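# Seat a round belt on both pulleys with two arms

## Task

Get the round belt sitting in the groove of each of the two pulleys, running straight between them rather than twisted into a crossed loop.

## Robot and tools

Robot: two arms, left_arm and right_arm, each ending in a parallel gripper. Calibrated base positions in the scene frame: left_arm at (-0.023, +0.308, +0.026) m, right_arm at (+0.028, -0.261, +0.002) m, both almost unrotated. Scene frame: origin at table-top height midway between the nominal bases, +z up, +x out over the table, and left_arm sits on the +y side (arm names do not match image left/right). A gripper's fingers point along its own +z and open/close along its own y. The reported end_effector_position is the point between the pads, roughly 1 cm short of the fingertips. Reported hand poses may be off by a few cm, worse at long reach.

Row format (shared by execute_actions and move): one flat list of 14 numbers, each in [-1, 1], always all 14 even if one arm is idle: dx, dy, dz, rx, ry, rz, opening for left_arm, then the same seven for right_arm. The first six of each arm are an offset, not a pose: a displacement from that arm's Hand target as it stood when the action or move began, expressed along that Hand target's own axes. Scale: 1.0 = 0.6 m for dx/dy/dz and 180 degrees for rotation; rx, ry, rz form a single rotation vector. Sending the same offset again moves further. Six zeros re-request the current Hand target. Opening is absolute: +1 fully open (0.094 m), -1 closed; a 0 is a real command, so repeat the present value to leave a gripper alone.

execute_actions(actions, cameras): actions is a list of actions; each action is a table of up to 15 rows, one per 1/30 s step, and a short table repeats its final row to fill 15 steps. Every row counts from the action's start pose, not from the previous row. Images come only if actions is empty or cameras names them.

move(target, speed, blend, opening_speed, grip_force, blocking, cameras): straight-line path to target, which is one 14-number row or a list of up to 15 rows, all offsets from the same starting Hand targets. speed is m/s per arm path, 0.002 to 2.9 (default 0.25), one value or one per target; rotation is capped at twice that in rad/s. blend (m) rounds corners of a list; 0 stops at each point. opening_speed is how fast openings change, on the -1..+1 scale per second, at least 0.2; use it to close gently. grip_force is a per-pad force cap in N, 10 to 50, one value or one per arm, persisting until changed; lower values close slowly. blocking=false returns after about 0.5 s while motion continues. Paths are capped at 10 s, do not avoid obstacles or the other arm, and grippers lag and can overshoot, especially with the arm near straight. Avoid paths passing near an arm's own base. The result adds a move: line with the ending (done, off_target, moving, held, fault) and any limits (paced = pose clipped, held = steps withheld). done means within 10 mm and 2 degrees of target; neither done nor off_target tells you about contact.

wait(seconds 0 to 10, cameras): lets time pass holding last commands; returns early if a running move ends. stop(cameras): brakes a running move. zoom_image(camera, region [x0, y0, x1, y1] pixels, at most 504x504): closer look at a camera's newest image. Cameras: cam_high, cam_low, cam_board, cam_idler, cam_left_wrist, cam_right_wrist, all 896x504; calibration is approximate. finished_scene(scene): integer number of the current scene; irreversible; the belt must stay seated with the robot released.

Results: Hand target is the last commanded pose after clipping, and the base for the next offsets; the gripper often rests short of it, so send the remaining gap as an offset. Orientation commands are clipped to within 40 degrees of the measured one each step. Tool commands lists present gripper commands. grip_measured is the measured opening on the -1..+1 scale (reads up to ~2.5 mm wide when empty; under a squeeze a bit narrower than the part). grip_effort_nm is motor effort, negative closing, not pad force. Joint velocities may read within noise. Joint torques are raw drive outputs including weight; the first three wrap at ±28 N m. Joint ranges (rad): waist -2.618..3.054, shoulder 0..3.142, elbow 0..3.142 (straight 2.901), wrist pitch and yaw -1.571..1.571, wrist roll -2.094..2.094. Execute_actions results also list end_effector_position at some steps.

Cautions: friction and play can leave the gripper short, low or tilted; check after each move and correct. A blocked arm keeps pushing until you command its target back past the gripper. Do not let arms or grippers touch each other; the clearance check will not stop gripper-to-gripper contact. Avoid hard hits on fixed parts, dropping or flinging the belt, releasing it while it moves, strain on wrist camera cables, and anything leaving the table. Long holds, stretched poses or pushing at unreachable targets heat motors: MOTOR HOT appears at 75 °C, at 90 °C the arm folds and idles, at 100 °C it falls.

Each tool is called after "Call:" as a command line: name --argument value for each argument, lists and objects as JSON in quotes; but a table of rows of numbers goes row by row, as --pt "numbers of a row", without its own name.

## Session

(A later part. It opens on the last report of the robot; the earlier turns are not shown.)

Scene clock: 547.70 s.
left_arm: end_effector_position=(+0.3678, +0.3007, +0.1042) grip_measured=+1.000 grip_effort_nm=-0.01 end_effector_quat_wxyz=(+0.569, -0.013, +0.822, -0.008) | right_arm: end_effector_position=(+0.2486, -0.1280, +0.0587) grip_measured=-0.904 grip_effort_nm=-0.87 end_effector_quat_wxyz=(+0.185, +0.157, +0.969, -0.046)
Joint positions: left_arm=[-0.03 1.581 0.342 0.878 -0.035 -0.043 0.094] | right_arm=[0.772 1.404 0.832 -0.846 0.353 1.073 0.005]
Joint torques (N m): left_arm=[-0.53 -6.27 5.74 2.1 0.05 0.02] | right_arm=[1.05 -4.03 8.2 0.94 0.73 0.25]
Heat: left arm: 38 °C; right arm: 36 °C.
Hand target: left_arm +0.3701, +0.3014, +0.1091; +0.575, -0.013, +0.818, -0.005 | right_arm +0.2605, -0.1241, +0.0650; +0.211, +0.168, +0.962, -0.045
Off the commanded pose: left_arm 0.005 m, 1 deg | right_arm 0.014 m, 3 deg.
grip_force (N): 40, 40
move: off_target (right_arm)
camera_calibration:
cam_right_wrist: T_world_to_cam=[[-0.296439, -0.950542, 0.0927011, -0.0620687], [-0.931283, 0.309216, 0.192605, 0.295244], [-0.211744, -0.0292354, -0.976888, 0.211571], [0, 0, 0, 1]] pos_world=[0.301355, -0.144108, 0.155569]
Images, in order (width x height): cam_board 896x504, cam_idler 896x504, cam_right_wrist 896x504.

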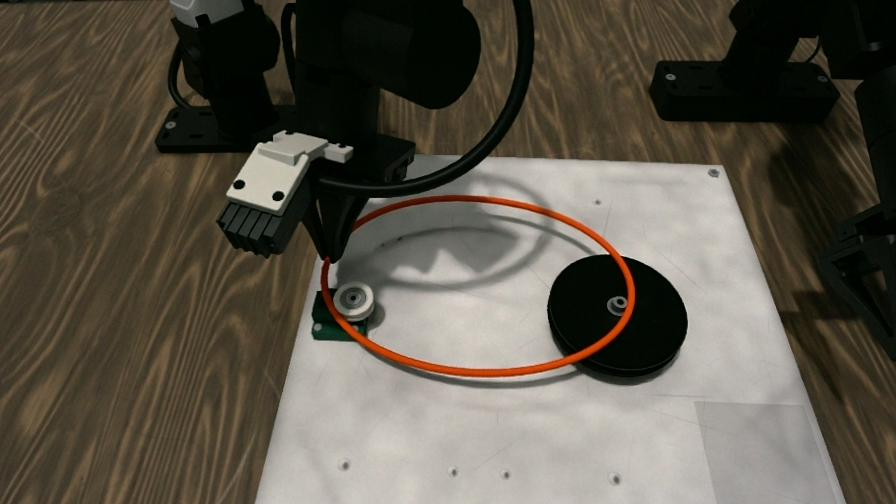

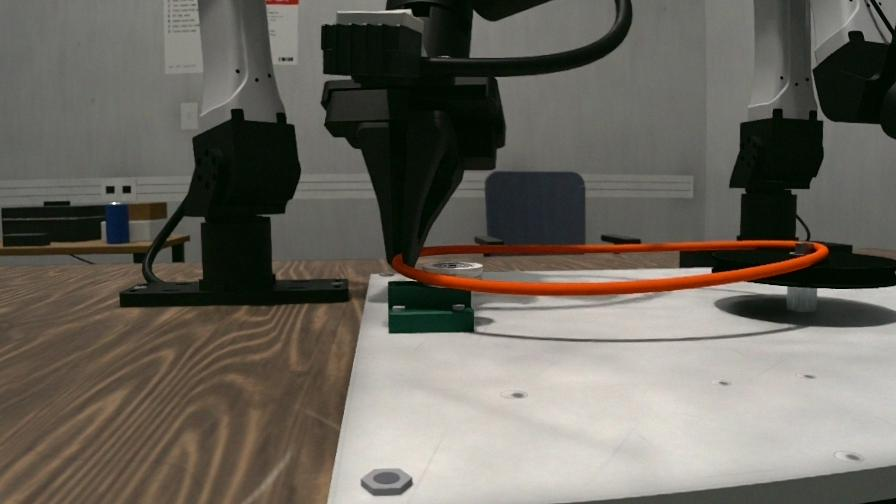

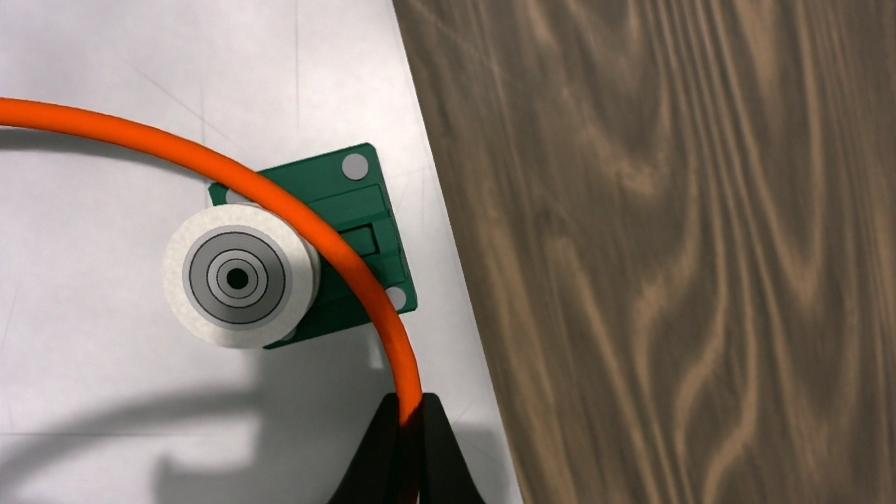

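Call:
move --pt "0 0 0 0 0 0 1 -0.0028 0 -0.006 0 0 0 -1" --pt "0 0 0 0 0 0 1 0.0007 0.011 -0.0078 0 0 0 -1" --speed 0.04 --cameras '["cam_board","cam_idler","cam_right_wrist"]'

Call:
zoom_image --camera "cam_idler" --region '[350, 220, 560, 350]'

Call:
zoom_image --camera "cam_board" --region '[300, 240, 420, 350]'

Scene clock: 560.70 s.
left_arm: end_effector_position=(+0.3678, +0.3007, +0.1042) grip_measured=+1.000 grip_effort_nm=-0.01 end_effector_quat_wxyz=(+0.569, -0.013, +0.822, -0.008) | right_arm: end_effector_position=(+0.2519, -0.1203, +0.0618) grip_measured=-0.904 grip_effort_nm=-0.87 end_effector_quat_wxyz=(+0.192, +0.160, +0.967, -0.042)
Joint positions: left_arm=[-0.03 1.581 0.342 0.878 -0.035 -0.043 0.094] | right_arm=[0.791 1.423 0.856 -0.846 0.364 1.096 0.005]
Joint torques (N m): left_arm=[-0.28 -6.08 5.64 2.1 0.1 0.02] | right_arm=[1.31 -4.27 8.84 0.72 0.67 0.24]
Heat: left arm: 38 °C; right arm: 37 °C.
Hand target: left_arm +0.3701, +0.3014, +0.1091; +0.575, -0.013, +0.818, -0.005 | right_arm +0.2607, -0.1171, +0.0690; +0.211, +0.168, +0.962, -0.045
Off the commanded pose: left_arm 0.005 m, 1 deg | right_arm 0.012 m, 3 deg.
grip_force (N): 40, 40
move: off_target (right_arm)
camera_calibration:
cam_right_wrist: T_world_to_cam=[[-0.301466, -0.949813, 0.0835133, -0.0521886], [-0.932899, 0.311925, 0.180009, 0.296827], [-0.197024, -0.023643, -0.980113, 0.212651], [0, 0, 0, 1]] pos_world=[0.303074, -0.137129, 0.159349]
Images, in order (width x height): cam_board 896x504, cam_idler 896x504, cam_right_wrist 896x504.

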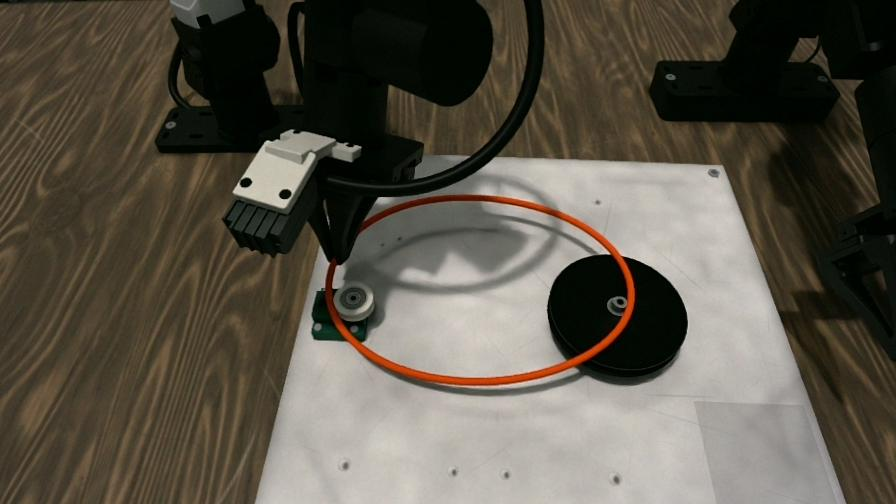

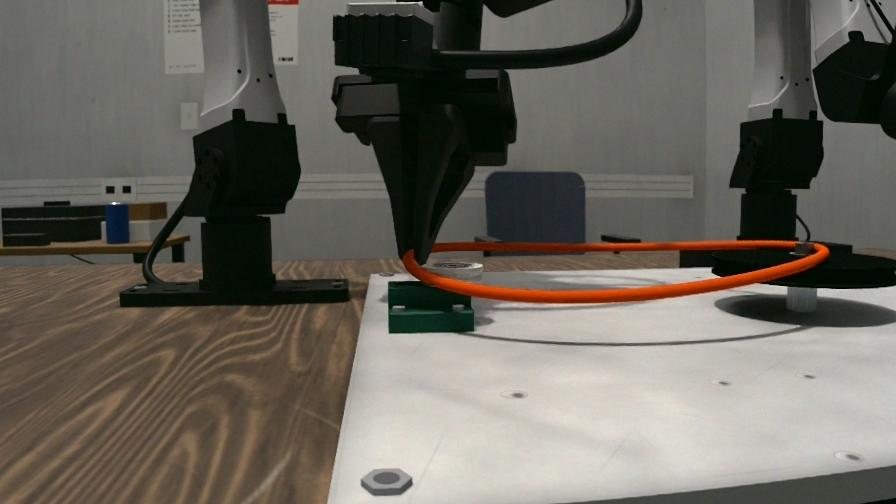

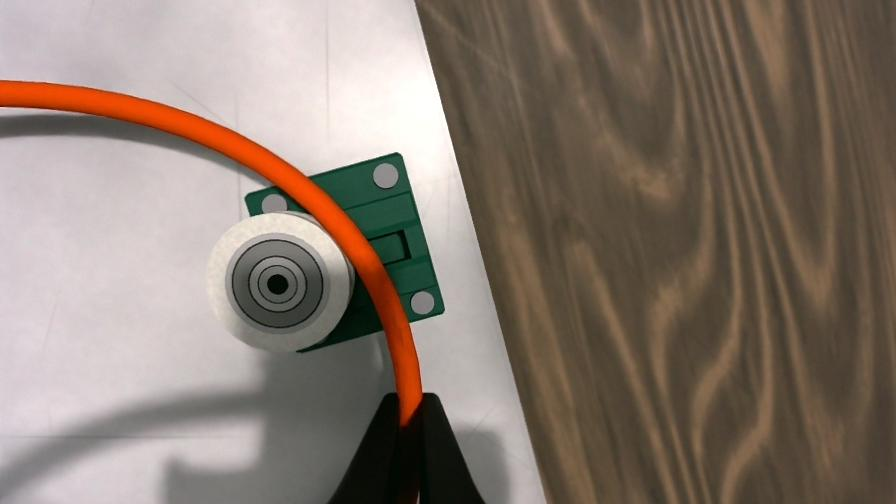

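Scaled by 2.400 from the camera's 896x504 image, which has a finer 1280x720 frame.

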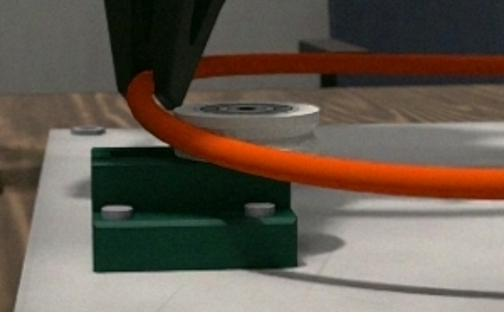

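Scaled by 4.200 from the camera's 896x504 image, which has a finer 1280x720 frame.

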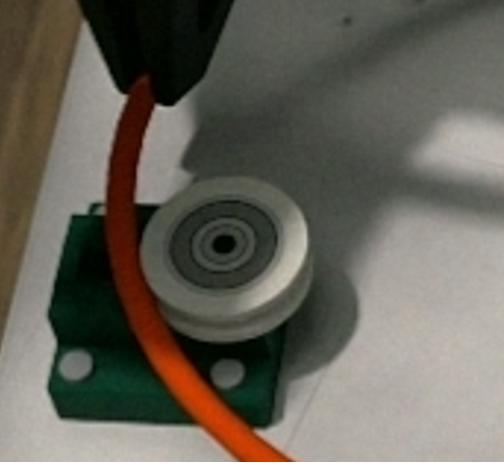

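Call:
move --pt "0 0 0 0 0 0 1 -0.0022 -0.005 -0.0042 0 -0.045 0 -1" --speed 0.04 --cameras '["cam_board","cam_idler","cam_right_wrist"]'

Call:
zoom_image --camera "cam_idler" --region '[350, 220, 560, 350]'

Call:
zoom_image --camera "cam_board" --region '[300, 240, 420, 350]'

Scene clock: 573.93 s.
left_arm: end_effector_position=(+0.3678, +0.3007, +0.1042) grip_measured=+1.000 grip_effort_nm=-0.01 end_effector_quat_wxyz=(+0.569, -0.013, +0.822, -0.008) | right_arm: end_effector_position=(+0.2536, -0.1196, +0.0659) grip_measured=-0.904 grip_effort_nm=-0.87 end_effector_quat_wxyz=(+0.249, +0.152, +0.954, -0.066)
Joint positions: left_arm=[-0.03 1.581 0.342 0.878 -0.035 -0.043 0.094] | right_arm=[0.872 1.423 0.833 -0.826 0.5 1.154 0.005]
Joint torques (N m): left_arm=[-0.54 -5.97 5.64 2.03 0.08 0.06] | right_arm=[1.09 -7.92 4.83 1.07 0.84 0.26]
Heat: left arm: 38 °C; right arm: 37 °C.
Hand target: left_arm +0.3701, +0.3014, +0.1091; +0.575, -0.013, +0.818, -0.005 | right_arm +0.2598, -0.1198, +0.0719; +0.279, +0.164, +0.945, -0.057
Off the commanded pose: left_arm 0.005 m, 1 deg | right_arm 0.009 m, 4 deg.
grip_force (N): 40, 40
move: off_target (right_arm)
camera_calibration:
cam_right_wrist: T_world_to_cam=[[-0.305147, -0.945198, 0.116129, -0.0520479], [-0.948055, 0.313026, 0.0566209, 0.309568], [-0.0898692, -0.0928186, -0.991619, 0.182344], [0, 0, 0, 1]] pos_world=[0.293992, -0.129173, 0.169332]
Images, in order (width x height): cam_board 896x504, cam_idler 896x504, cam_right_wrist 896x504.

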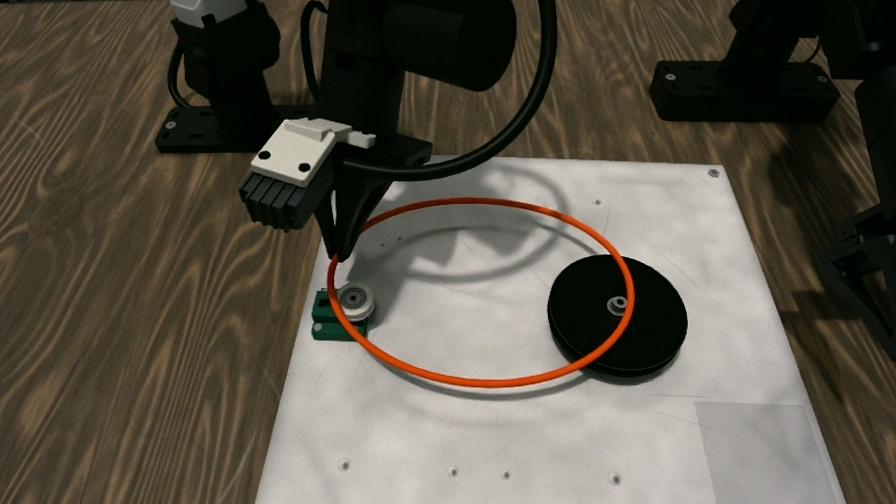

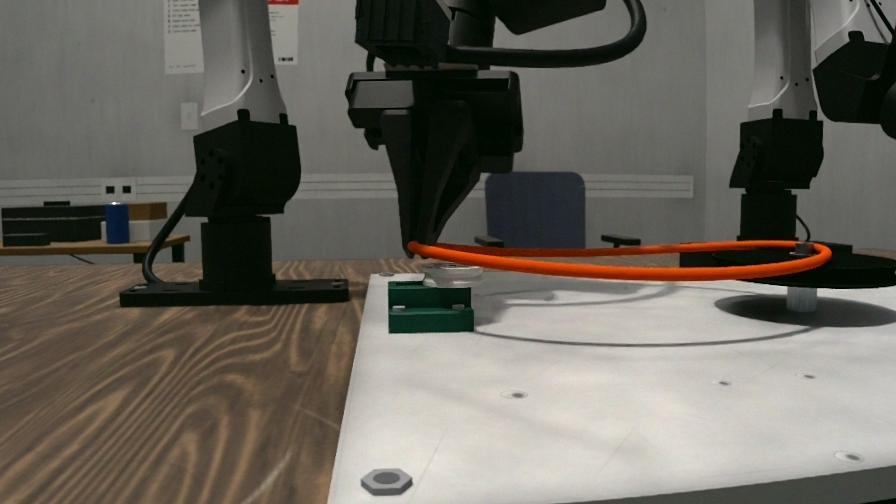

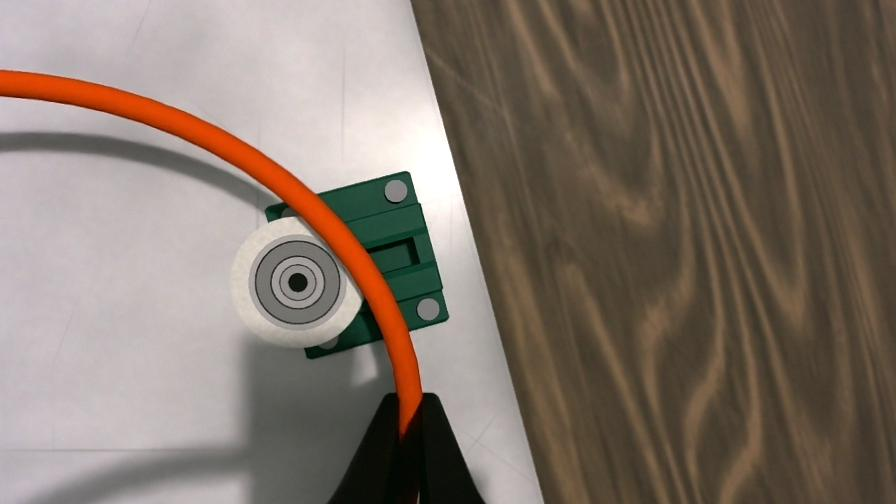

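Scaled by 2.400 from the camera's 896x504 image, which has a finer 1280x720 frame.

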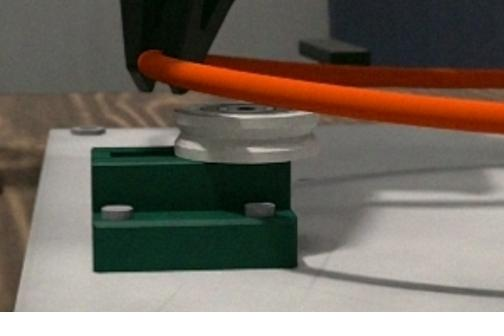

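Scaled by 4.200 from the camera's 896x504 image, which has a finer 1280x720 frame.

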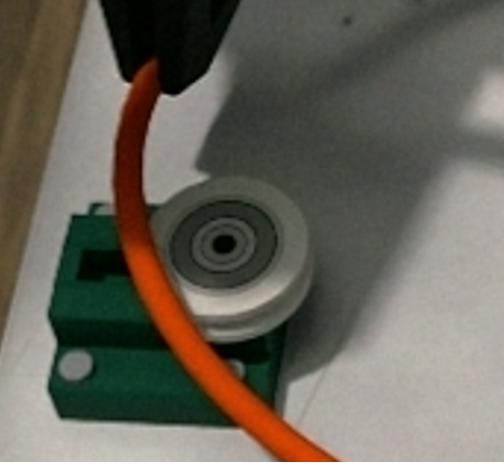

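Call:
move --pt "0 0 0 0 0 0 1 -0.007 -0.0345 -0.002 0 0 0 -1" --pt "0 0 0 0 0 0 1 -0.007 -0.0345 0.0147 0 0.045 0 -1" --speed 0.05 --cameras '["cam_board","cam_idler","cam_right_wrist"]'

Call:
zoom_image --camera "cam_idler" --region '[350, 220, 560, 350]'

Scene clock: 593.07 s.
left_arm: end_effector_position=(+0.3678, +0.3007, +0.1042) grip_measured=+1.000 grip_effort_nm=-0.01 end_effector_quat_wxyz=(+0.569, -0.013, +0.822, -0.008) | right_arm: end_effector_position=(+0.2547, -0.1465, +0.0639) grip_measured=-0.904 grip_effort_nm=-0.87 end_effector_quat_wxyz=(+0.213, +0.165, +0.961, -0.053)
Joint positions: left_arm=[-0.03 1.581 0.342 0.878 -0.035 -0.043 0.094] | right_arm=[0.733 1.345 0.788 -0.823 0.402 1.04 0.005]
Joint torques (N m): left_arm=[-0.27 -5.75 5.5 2.07 0.06 0.05] | right_arm=[-0.47 -3.49 8.55 0.84 0.13 -0.05]
Heat: left arm: 38 °C; right arm: 36 °C.
Hand target: left_arm +0.3701, +0.3014, +0.1091; +0.575, -0.013, +0.818, -0.005 | right_arm +0.2605, -0.1423, +0.0671; +0.211, +0.168, +0.962, -0.045
Off the commanded pose: left_arm 0.005 m, 1 deg | right_arm 0.008 m, 1 deg.
grip_force (N): 40, 40
move: done
camera_calibration:
cam_right_wrist: T_world_to_cam=[[-0.318915, -0.943006, 0.0950466, -0.0717329], [-0.9346, 0.329562, 0.133838, 0.313244], [-0.157533, -0.0461477, -0.986435, 0.20172], [0, 0, 0, 1]] pos_world=[0.301658, -0.161569, 0.163878]
Images, in order (width x height): cam_board 896x504, cam_idler 896x504, cam_right_wrist 896x504.

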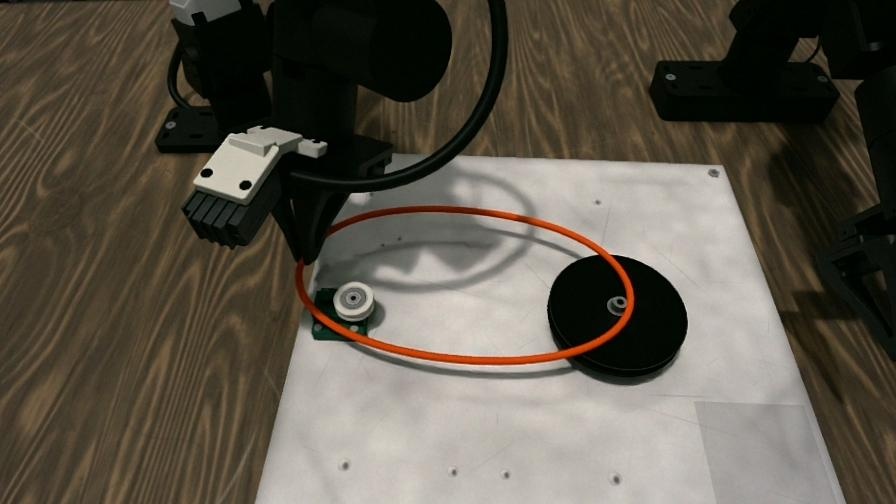

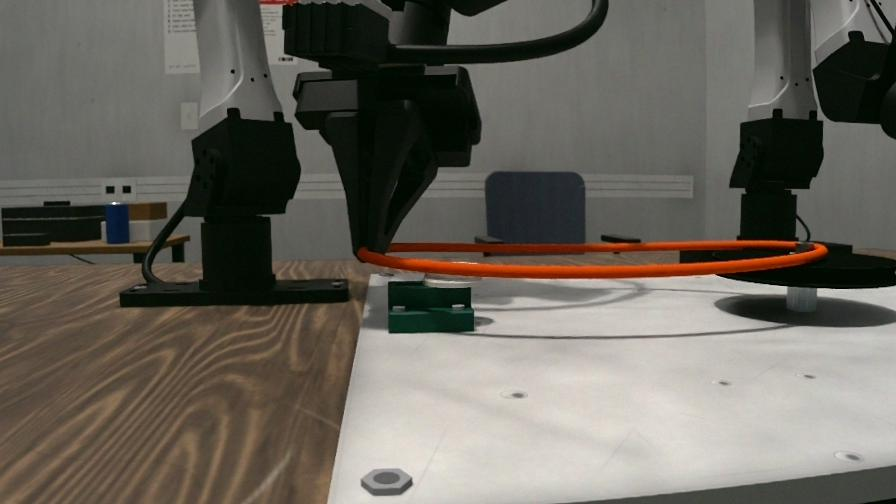

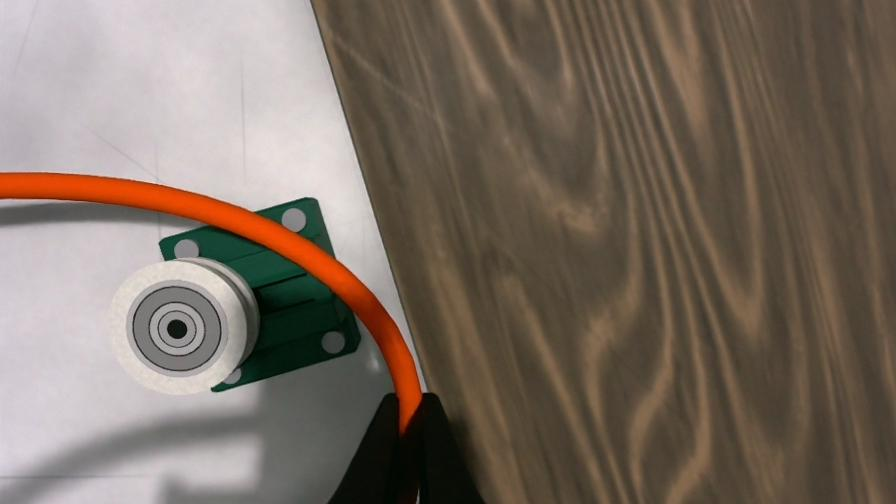

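Scaled by 2.400 from the camera's 896x504 image, which has a finer 1280x720 frame.

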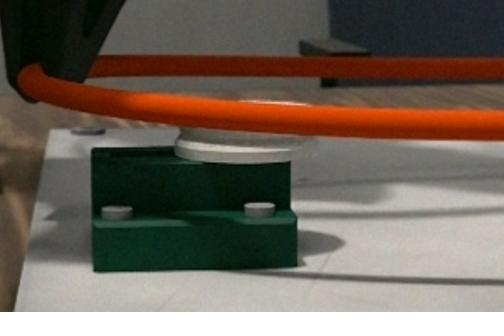

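Call:
move --pt "0 0 0 0 0 0 1 0.0088 0.0204 0.0012 0 0 0 -1" --speed 0.04 --cameras '["cam_board","cam_idler","cam_right_wrist"]'

Call:
zoom_image --camera "cam_idler" --region '[350, 220, 560, 350]'

Call:
zoom_image --camera "cam_board" --region '[300, 240, 420, 350]'

Scene clock: 608.00 s.
left_arm: end_effector_position=(+0.3678, +0.3007, +0.1042) grip_measured=+1.000 grip_effort_nm=-0.01 end_effector_quat_wxyz=(+0.569, -0.013, +0.822, -0.008) | right_arm: end_effector_position=(+0.2553, -0.1379, +0.0600) grip_measured=-0.904 grip_effort_nm=-0.88 end_effector_quat_wxyz=(+0.207, +0.158, +0.964, -0.058)
Joint positions: left_arm=[-0.03 1.581 0.342 0.878 -0.035 -0.043 0.094] | right_arm=[0.757 1.39 0.81 -0.823 0.402 1.054 0.005]
Joint torques (N m): left_arm=[-0.4 -6.09 5.56 2.09 0.02 0] | right_arm=[0.99 -3.9 8.62 0.83 0.23 0.26]
Heat: left arm: 38 °C; right arm: 38 °C.
Hand target: left_arm +0.3701, +0.3014, +0.1091; +0.575, -0.013, +0.818, -0.005 | right_arm +0.2604, -0.1293, +0.0641; +0.211, +0.168, +0.962, -0.045
Off the commanded pose: left_arm 0.005 m, 1 deg | right_arm 0.011 m, 2 deg.
grip_force (N): 40, 40
move: off_target (right_arm)
camera_calibration:
cam_right_wrist: T_world_to_cam=[[-0.306529, -0.945607, 0.10894, -0.067459], [-0.936423, 0.320105, 0.14368, 0.309991], [-0.170737, -0.057972, -0.98361, 0.199862], [0, 0, 0, 1]] pos_world=[0.303729, -0.151433, 0.159396]
Images, in order (width x height): cam_board 896x504, cam_idler 896x504, cam_right_wrist 896x504.

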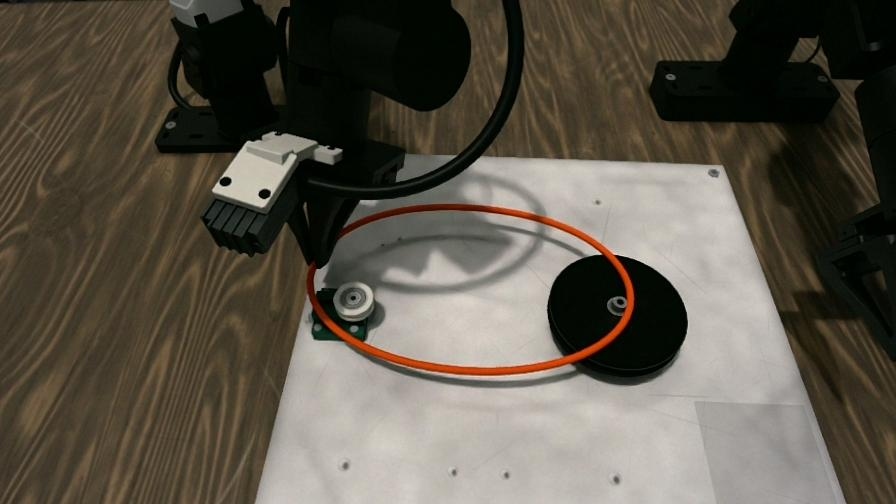

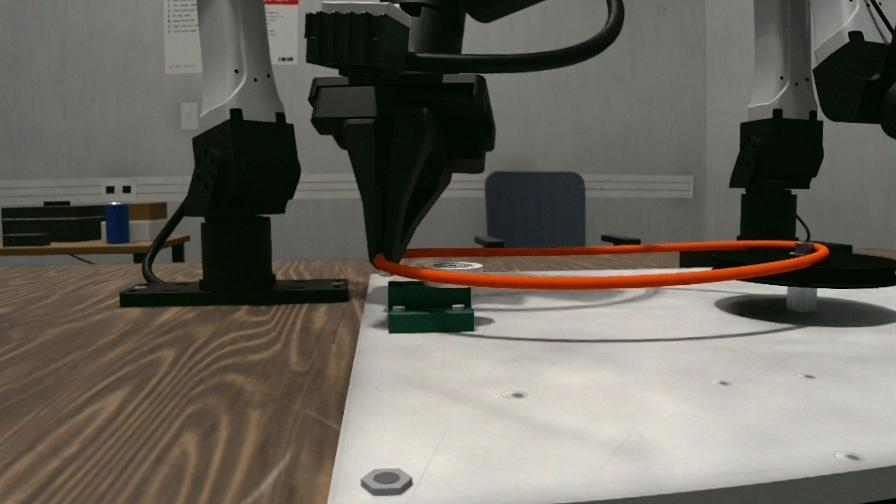

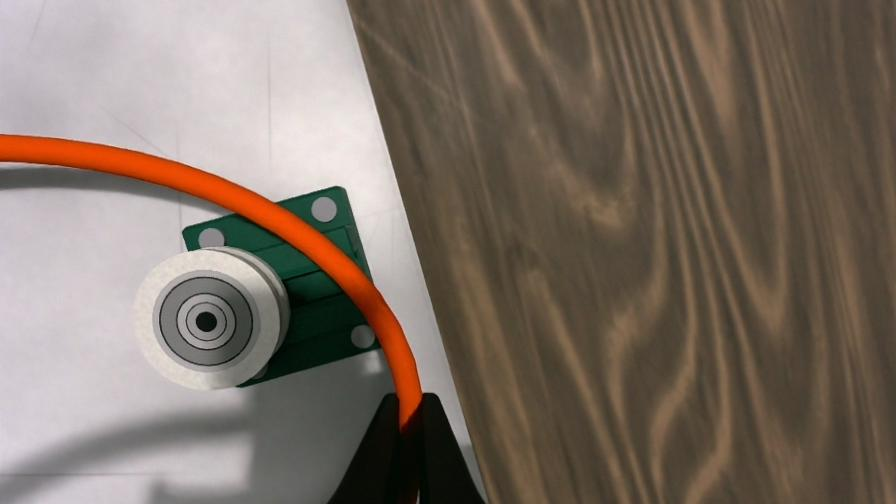

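Scaled by 2.400 from the camera's 896x504 image, which has a finer 1280x720 frame.

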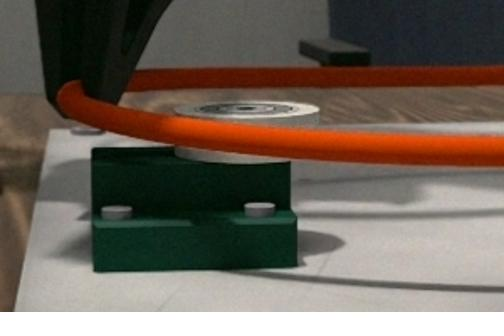

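Scaled by 4.200 from the camera's 896x504 image, which has a finer 1280x720 frame.

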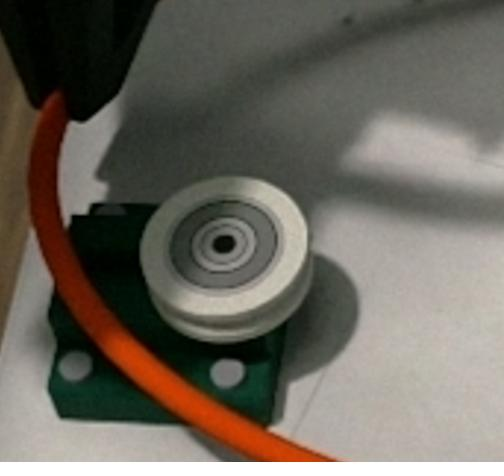

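Call:
move --pt "0 0 0 0 0 0 1 0.0128 0.0125 -0.0062 0 0 0 -1" --speed 0.03 --cameras '["cam_board","cam_idler","cam_right_wrist"]'

Call:
zoom_image --camera "cam_idler" --region '[350, 220, 560, 350]'

Call:
zoom_image --camera "cam_board" --region '[300, 240, 420, 350]'

Scene clock: 621.20 s.
left_arm: end_effector_position=(+0.3678, +0.3007, +0.1042) grip_measured=+1.000 grip_effort_nm=-0.01 end_effector_quat_wxyz=(+0.569, -0.013, +0.822, -0.008) | right_arm: end_effector_position=(+0.2520, -0.1248, +0.0599) grip_measured=-0.904 grip_effort_nm=-0.88 end_effector_quat_wxyz=(+0.209, +0.160, +0.963, -0.049)
Joint positions: left_arm=[-0.03 1.581 0.342 0.878 -0.035 -0.043 0.094] | right_arm=[0.803 1.409 0.825 -0.823 0.402 1.105 0.005]
Joint torques (N m): left_arm=[-0.49 -6.06 5.74 2 0.11 0] | right_arm=[1.06 -4.04 8.68 0.64 0.32 0.29]
Heat: left arm: 38 °C; right arm: 39 °C.
Hand target: left_arm +0.3701, +0.3014, +0.1091; +0.575, -0.013, +0.818, -0.005 | right_arm +0.2549, -0.1194, +0.0640; +0.211, +0.168, +0.962, -0.045
Off the commanded pose: left_arm 0.005 m, 1 deg | right_arm 0.008 m, 1 deg.
grip_force (N): 40, 40
move: done
camera_calibration:
cam_right_wrist: T_world_to_cam=[[-0.306951, -0.947375, 0.0908936, -0.0551222], [-0.937353, 0.317468, 0.14347, 0.3026], [-0.164776, -0.041161, -0.985472, 0.200714], [0, 0, 0, 1]] pos_world=[0.299796, -0.140026, 0.159394]
Images, in order (width x height): cam_board 896x504, cam_idler 896x504, cam_right_wrist 896x504.

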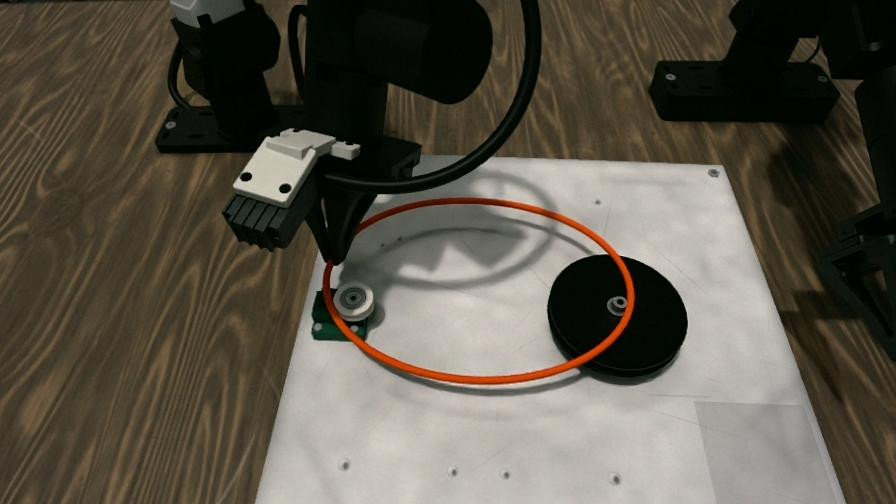

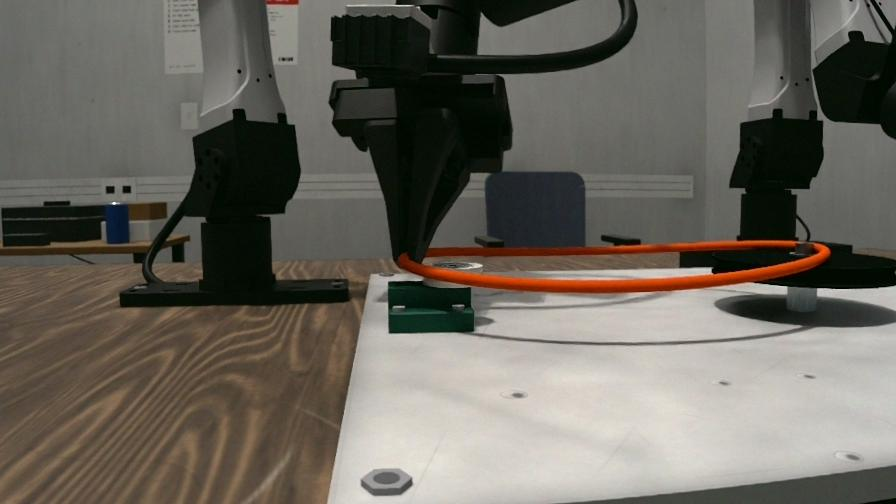

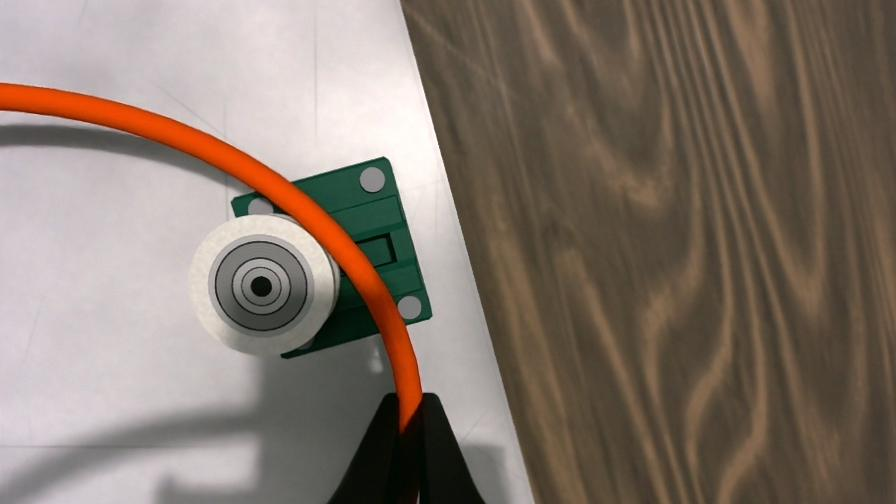

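Scaled by 2.400 from the camera's 896x504 image, which has a finer 1280x720 frame.

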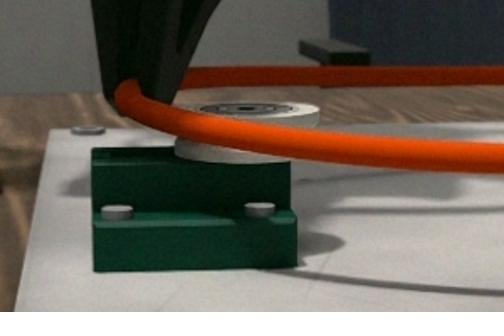

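Scaled by 4.200 from the camera's 896x504 image, which has a finer 1280x720 frame.

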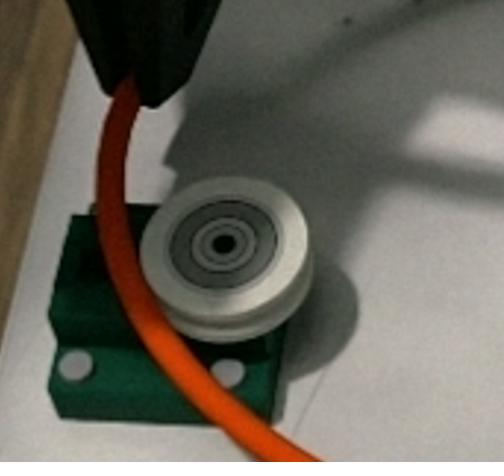

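Call:
move --pt "0 0 0 0 0 0 1 0.0097 0.0102 -0.0048 0 -0.01 0 -1" --speed 0.03 --cameras '["cam_board","cam_idler","cam_right_wrist"]'

Call:
zoom_image --camera "cam_idler" --region '[350, 220, 560, 350]'

Call:
zoom_image --camera "cam_board" --region '[300, 240, 420, 350]'

Scene clock: 631.97 s.
left_arm: end_effector_position=(+0.3678, +0.3007, +0.1042) grip_measured=+1.000 grip_effort_nm=-0.01 end_effector_quat_wxyz=(+0.569, -0.013, +0.822, -0.008) | right_arm: end_effector_position=(+0.2455, -0.1152, +0.0581) grip_measured=-0.904 grip_effort_nm=-0.87 end_effector_quat_wxyz=(+0.214, +0.166, +0.962, -0.045)
Joint positions: left_arm=[-0.03 1.581 0.342 0.878 -0.035 -0.043 0.094] | right_arm=[0.855 1.42 0.825 -0.823 0.414 1.171 0.005]
Joint torques (N m): left_arm=[-0.46 -5.89 5.74 2.09 0.08 0.06] | right_arm=[1.31 -4.1 8.69 0.61 0.6 0.22]
Heat: left arm: 38 °C; right arm: 39 °C.
Hand target: left_arm +0.3701, +0.3014, +0.1091; +0.575, -0.013, +0.818, -0.005 | right_arm +0.2509, -0.1114, +0.0641; +0.226, +0.167, +0.958, -0.048
Off the commanded pose: left_arm 0.005 m, 1 deg | right_arm 0.009 m, 2 deg.
grip_force (N): 40, 40
move: done
camera_calibration:
cam_right_wrist: T_world_to_cam=[[-0.316964, -0.945181, 0.0785292, -0.0443776], [-0.935939, 0.325111, 0.135357, 0.294781], [-0.153468, -0.030595, -0.98768, 0.196818], [0, 0, 0, 1]] pos_world=[0.292036, -0.13176, 0.157978]
Images, in order (width x height): cam_board 896x504, cam_idler 896x504, cam_right_wrist 896x504.

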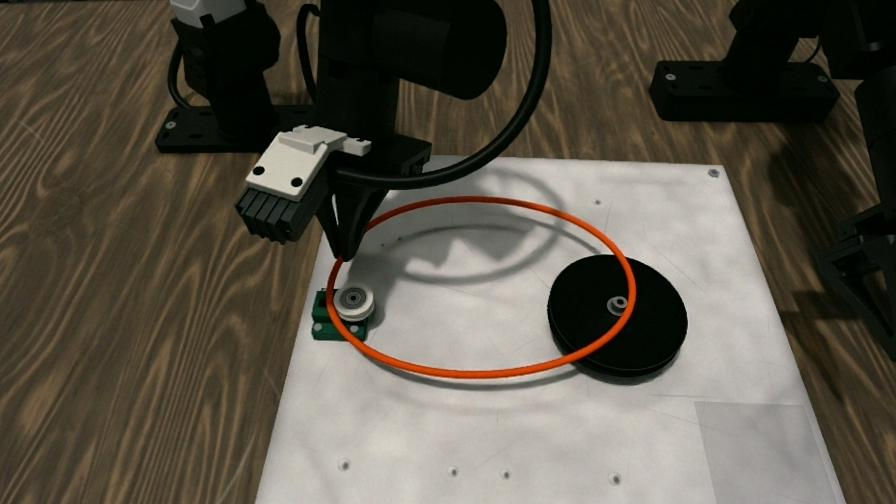

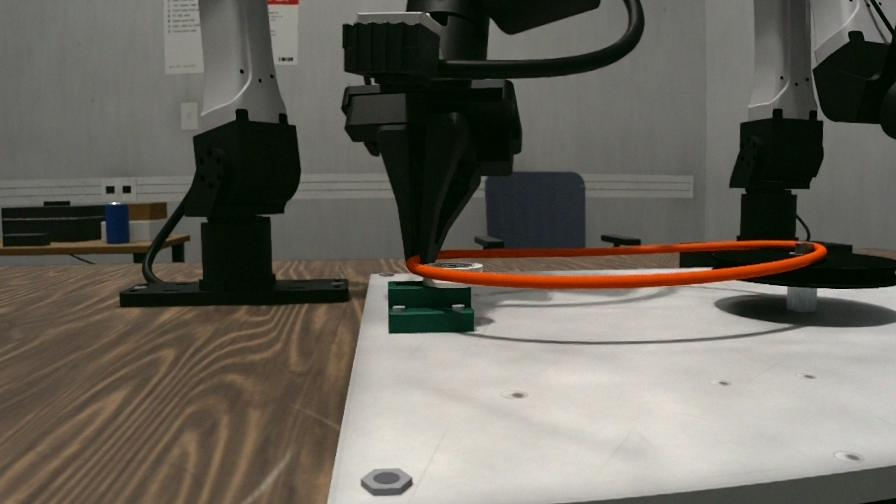

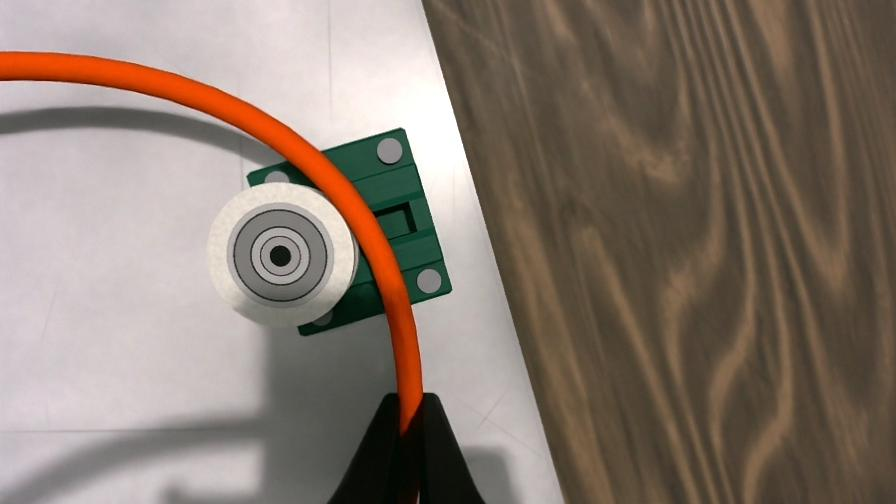

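Scaled by 2.400 from the camera's 896x504 image, which has a finer 1280x720 frame.

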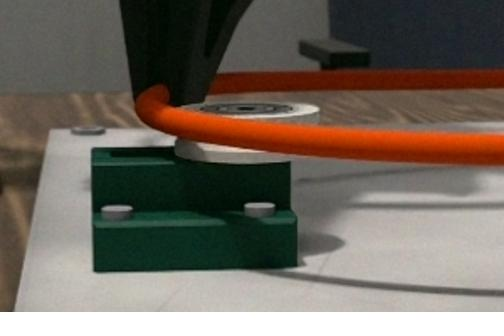

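Scaled by 4.200 from the camera's 896x504 image, which has a finer 1280x720 frame.

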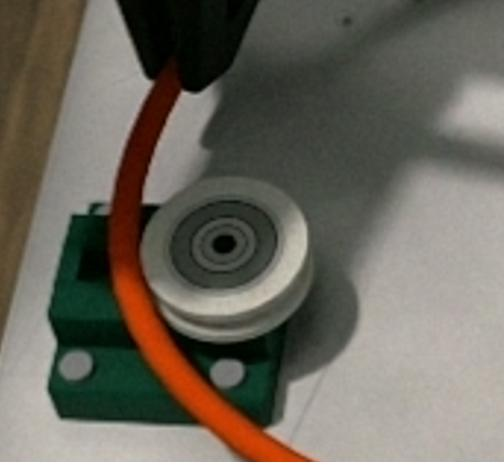

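Call:
move --pt "0 0 0 0 0 0 1 0.0097 0.0102 -0.0048 0 0 0 -1" --speed 0.03 --cameras '["cam_board","cam_idler","cam_right_wrist"]'

Call:
zoom_image --camera "cam_idler" --region '[350, 220, 560, 350]'

Call:
zoom_image --camera "cam_board" --region '[300, 240, 420, 350]'

Scene clock: 641.83 s.
left_arm: end_effector_position=(+0.3678, +0.3007, +0.1042) grip_measured=+1.000 grip_effort_nm=-0.01 end_effector_quat_wxyz=(+0.569, -0.013, +0.822, -0.008) | right_arm: end_effector_position=(+0.2430, -0.1073, +0.0577) grip_measured=-0.904 grip_effort_nm=-0.87 end_effector_quat_wxyz=(+0.217, +0.168, +0.961, -0.043)
Joint positions: left_arm=[-0.03 1.581 0.342 0.878 -0.035 -0.043 0.094] | right_arm=[0.888 1.44 0.839 -0.828 0.424 1.211 0.005]
Joint torques (N m): left_arm=[-0.34 -5.78 5.41 2.11 0.11 0.04] | right_arm=[1.4 -4.26 8.91 0.49 0.56 0.19]
Heat: left arm: 38 °C; right arm: 39 °C.
Hand target: left_arm +0.3701, +0.3014, +0.1091; +0.575, -0.013, +0.818, -0.005 | right_arm +0.2469, -0.1034, +0.0639; +0.226, +0.167, +0.958, -0.048
Off the commanded pose: left_arm 0.005 m, 1 deg | right_arm 0.008 m, 1 deg.
grip_force (N): 40, 40
move: done
camera_calibration:
cam_right_wrist: T_world_to_cam=[[-0.321383, -0.944024, 0.0743792, -0.0362343], [-0.935475, 0.328699, 0.129782, 0.290523], [-0.146966, -0.02787, -0.988749, 0.195072], [0, 0, 0, 1]] pos_world=[0.288801, -0.124264, 0.157867]
Images, in order (width x height): cam_board 896x504, cam_idler 896x504, cam_right_wrist 896x504.

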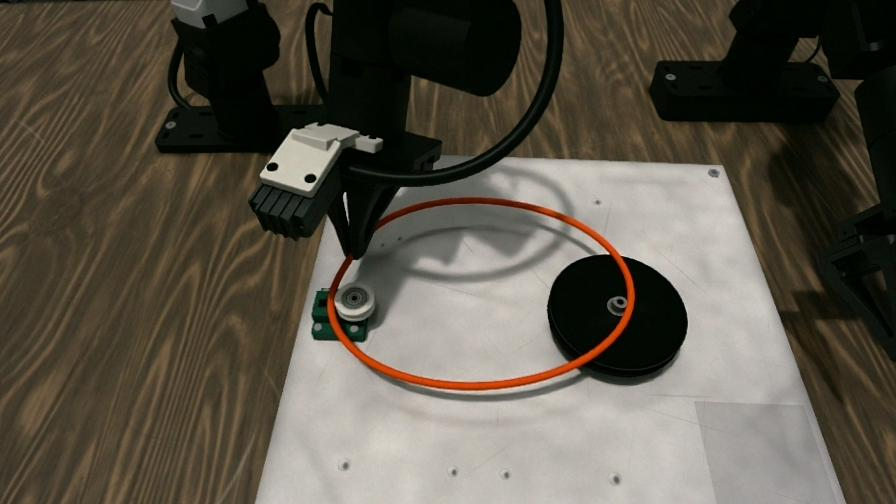

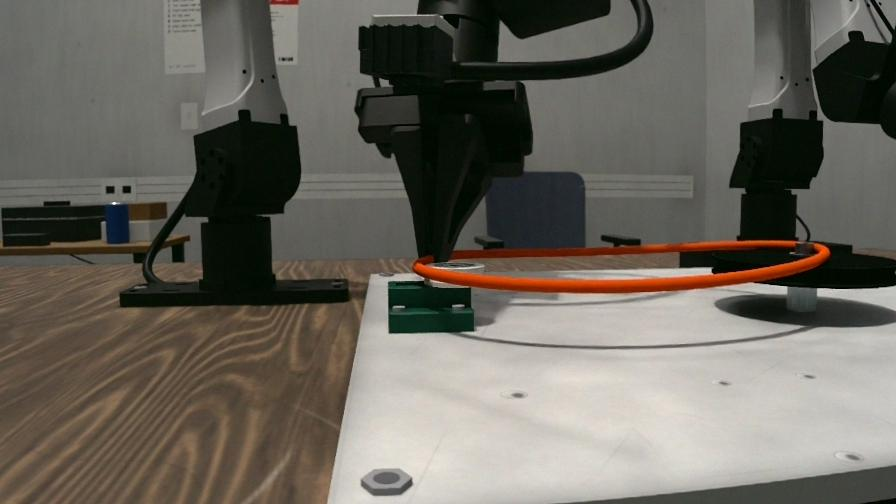

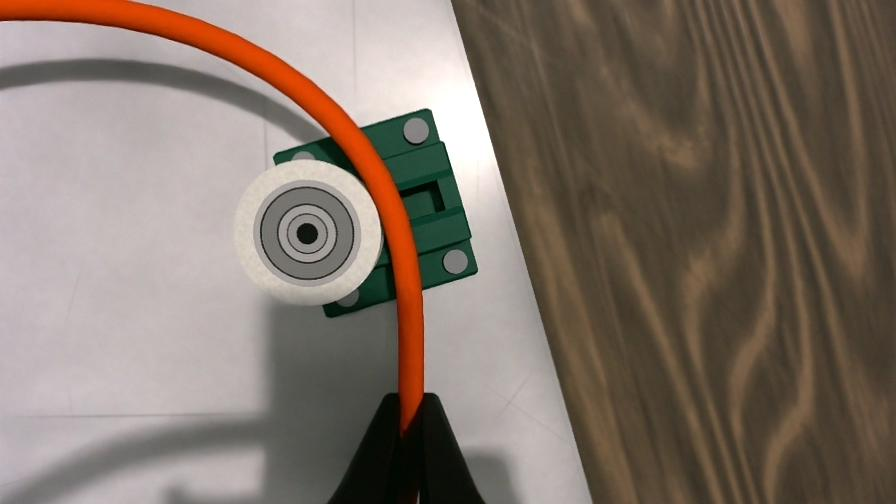

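Scaled by 2.400 from the camera's 896x504 image, which has a finer 1280x720 frame.

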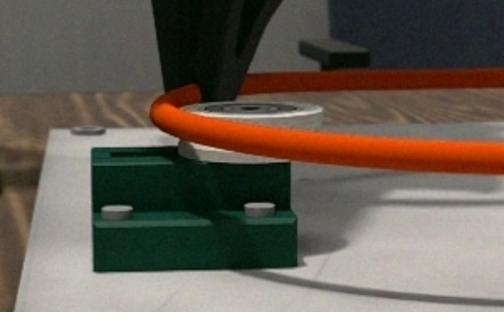

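Scaled by 4.200 from the camera's 896x504 image, which has a finer 1280x720 frame.

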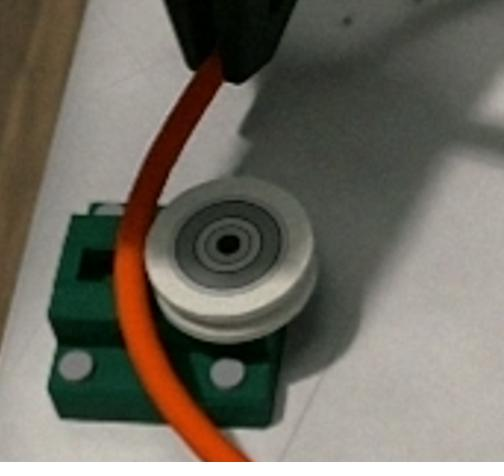

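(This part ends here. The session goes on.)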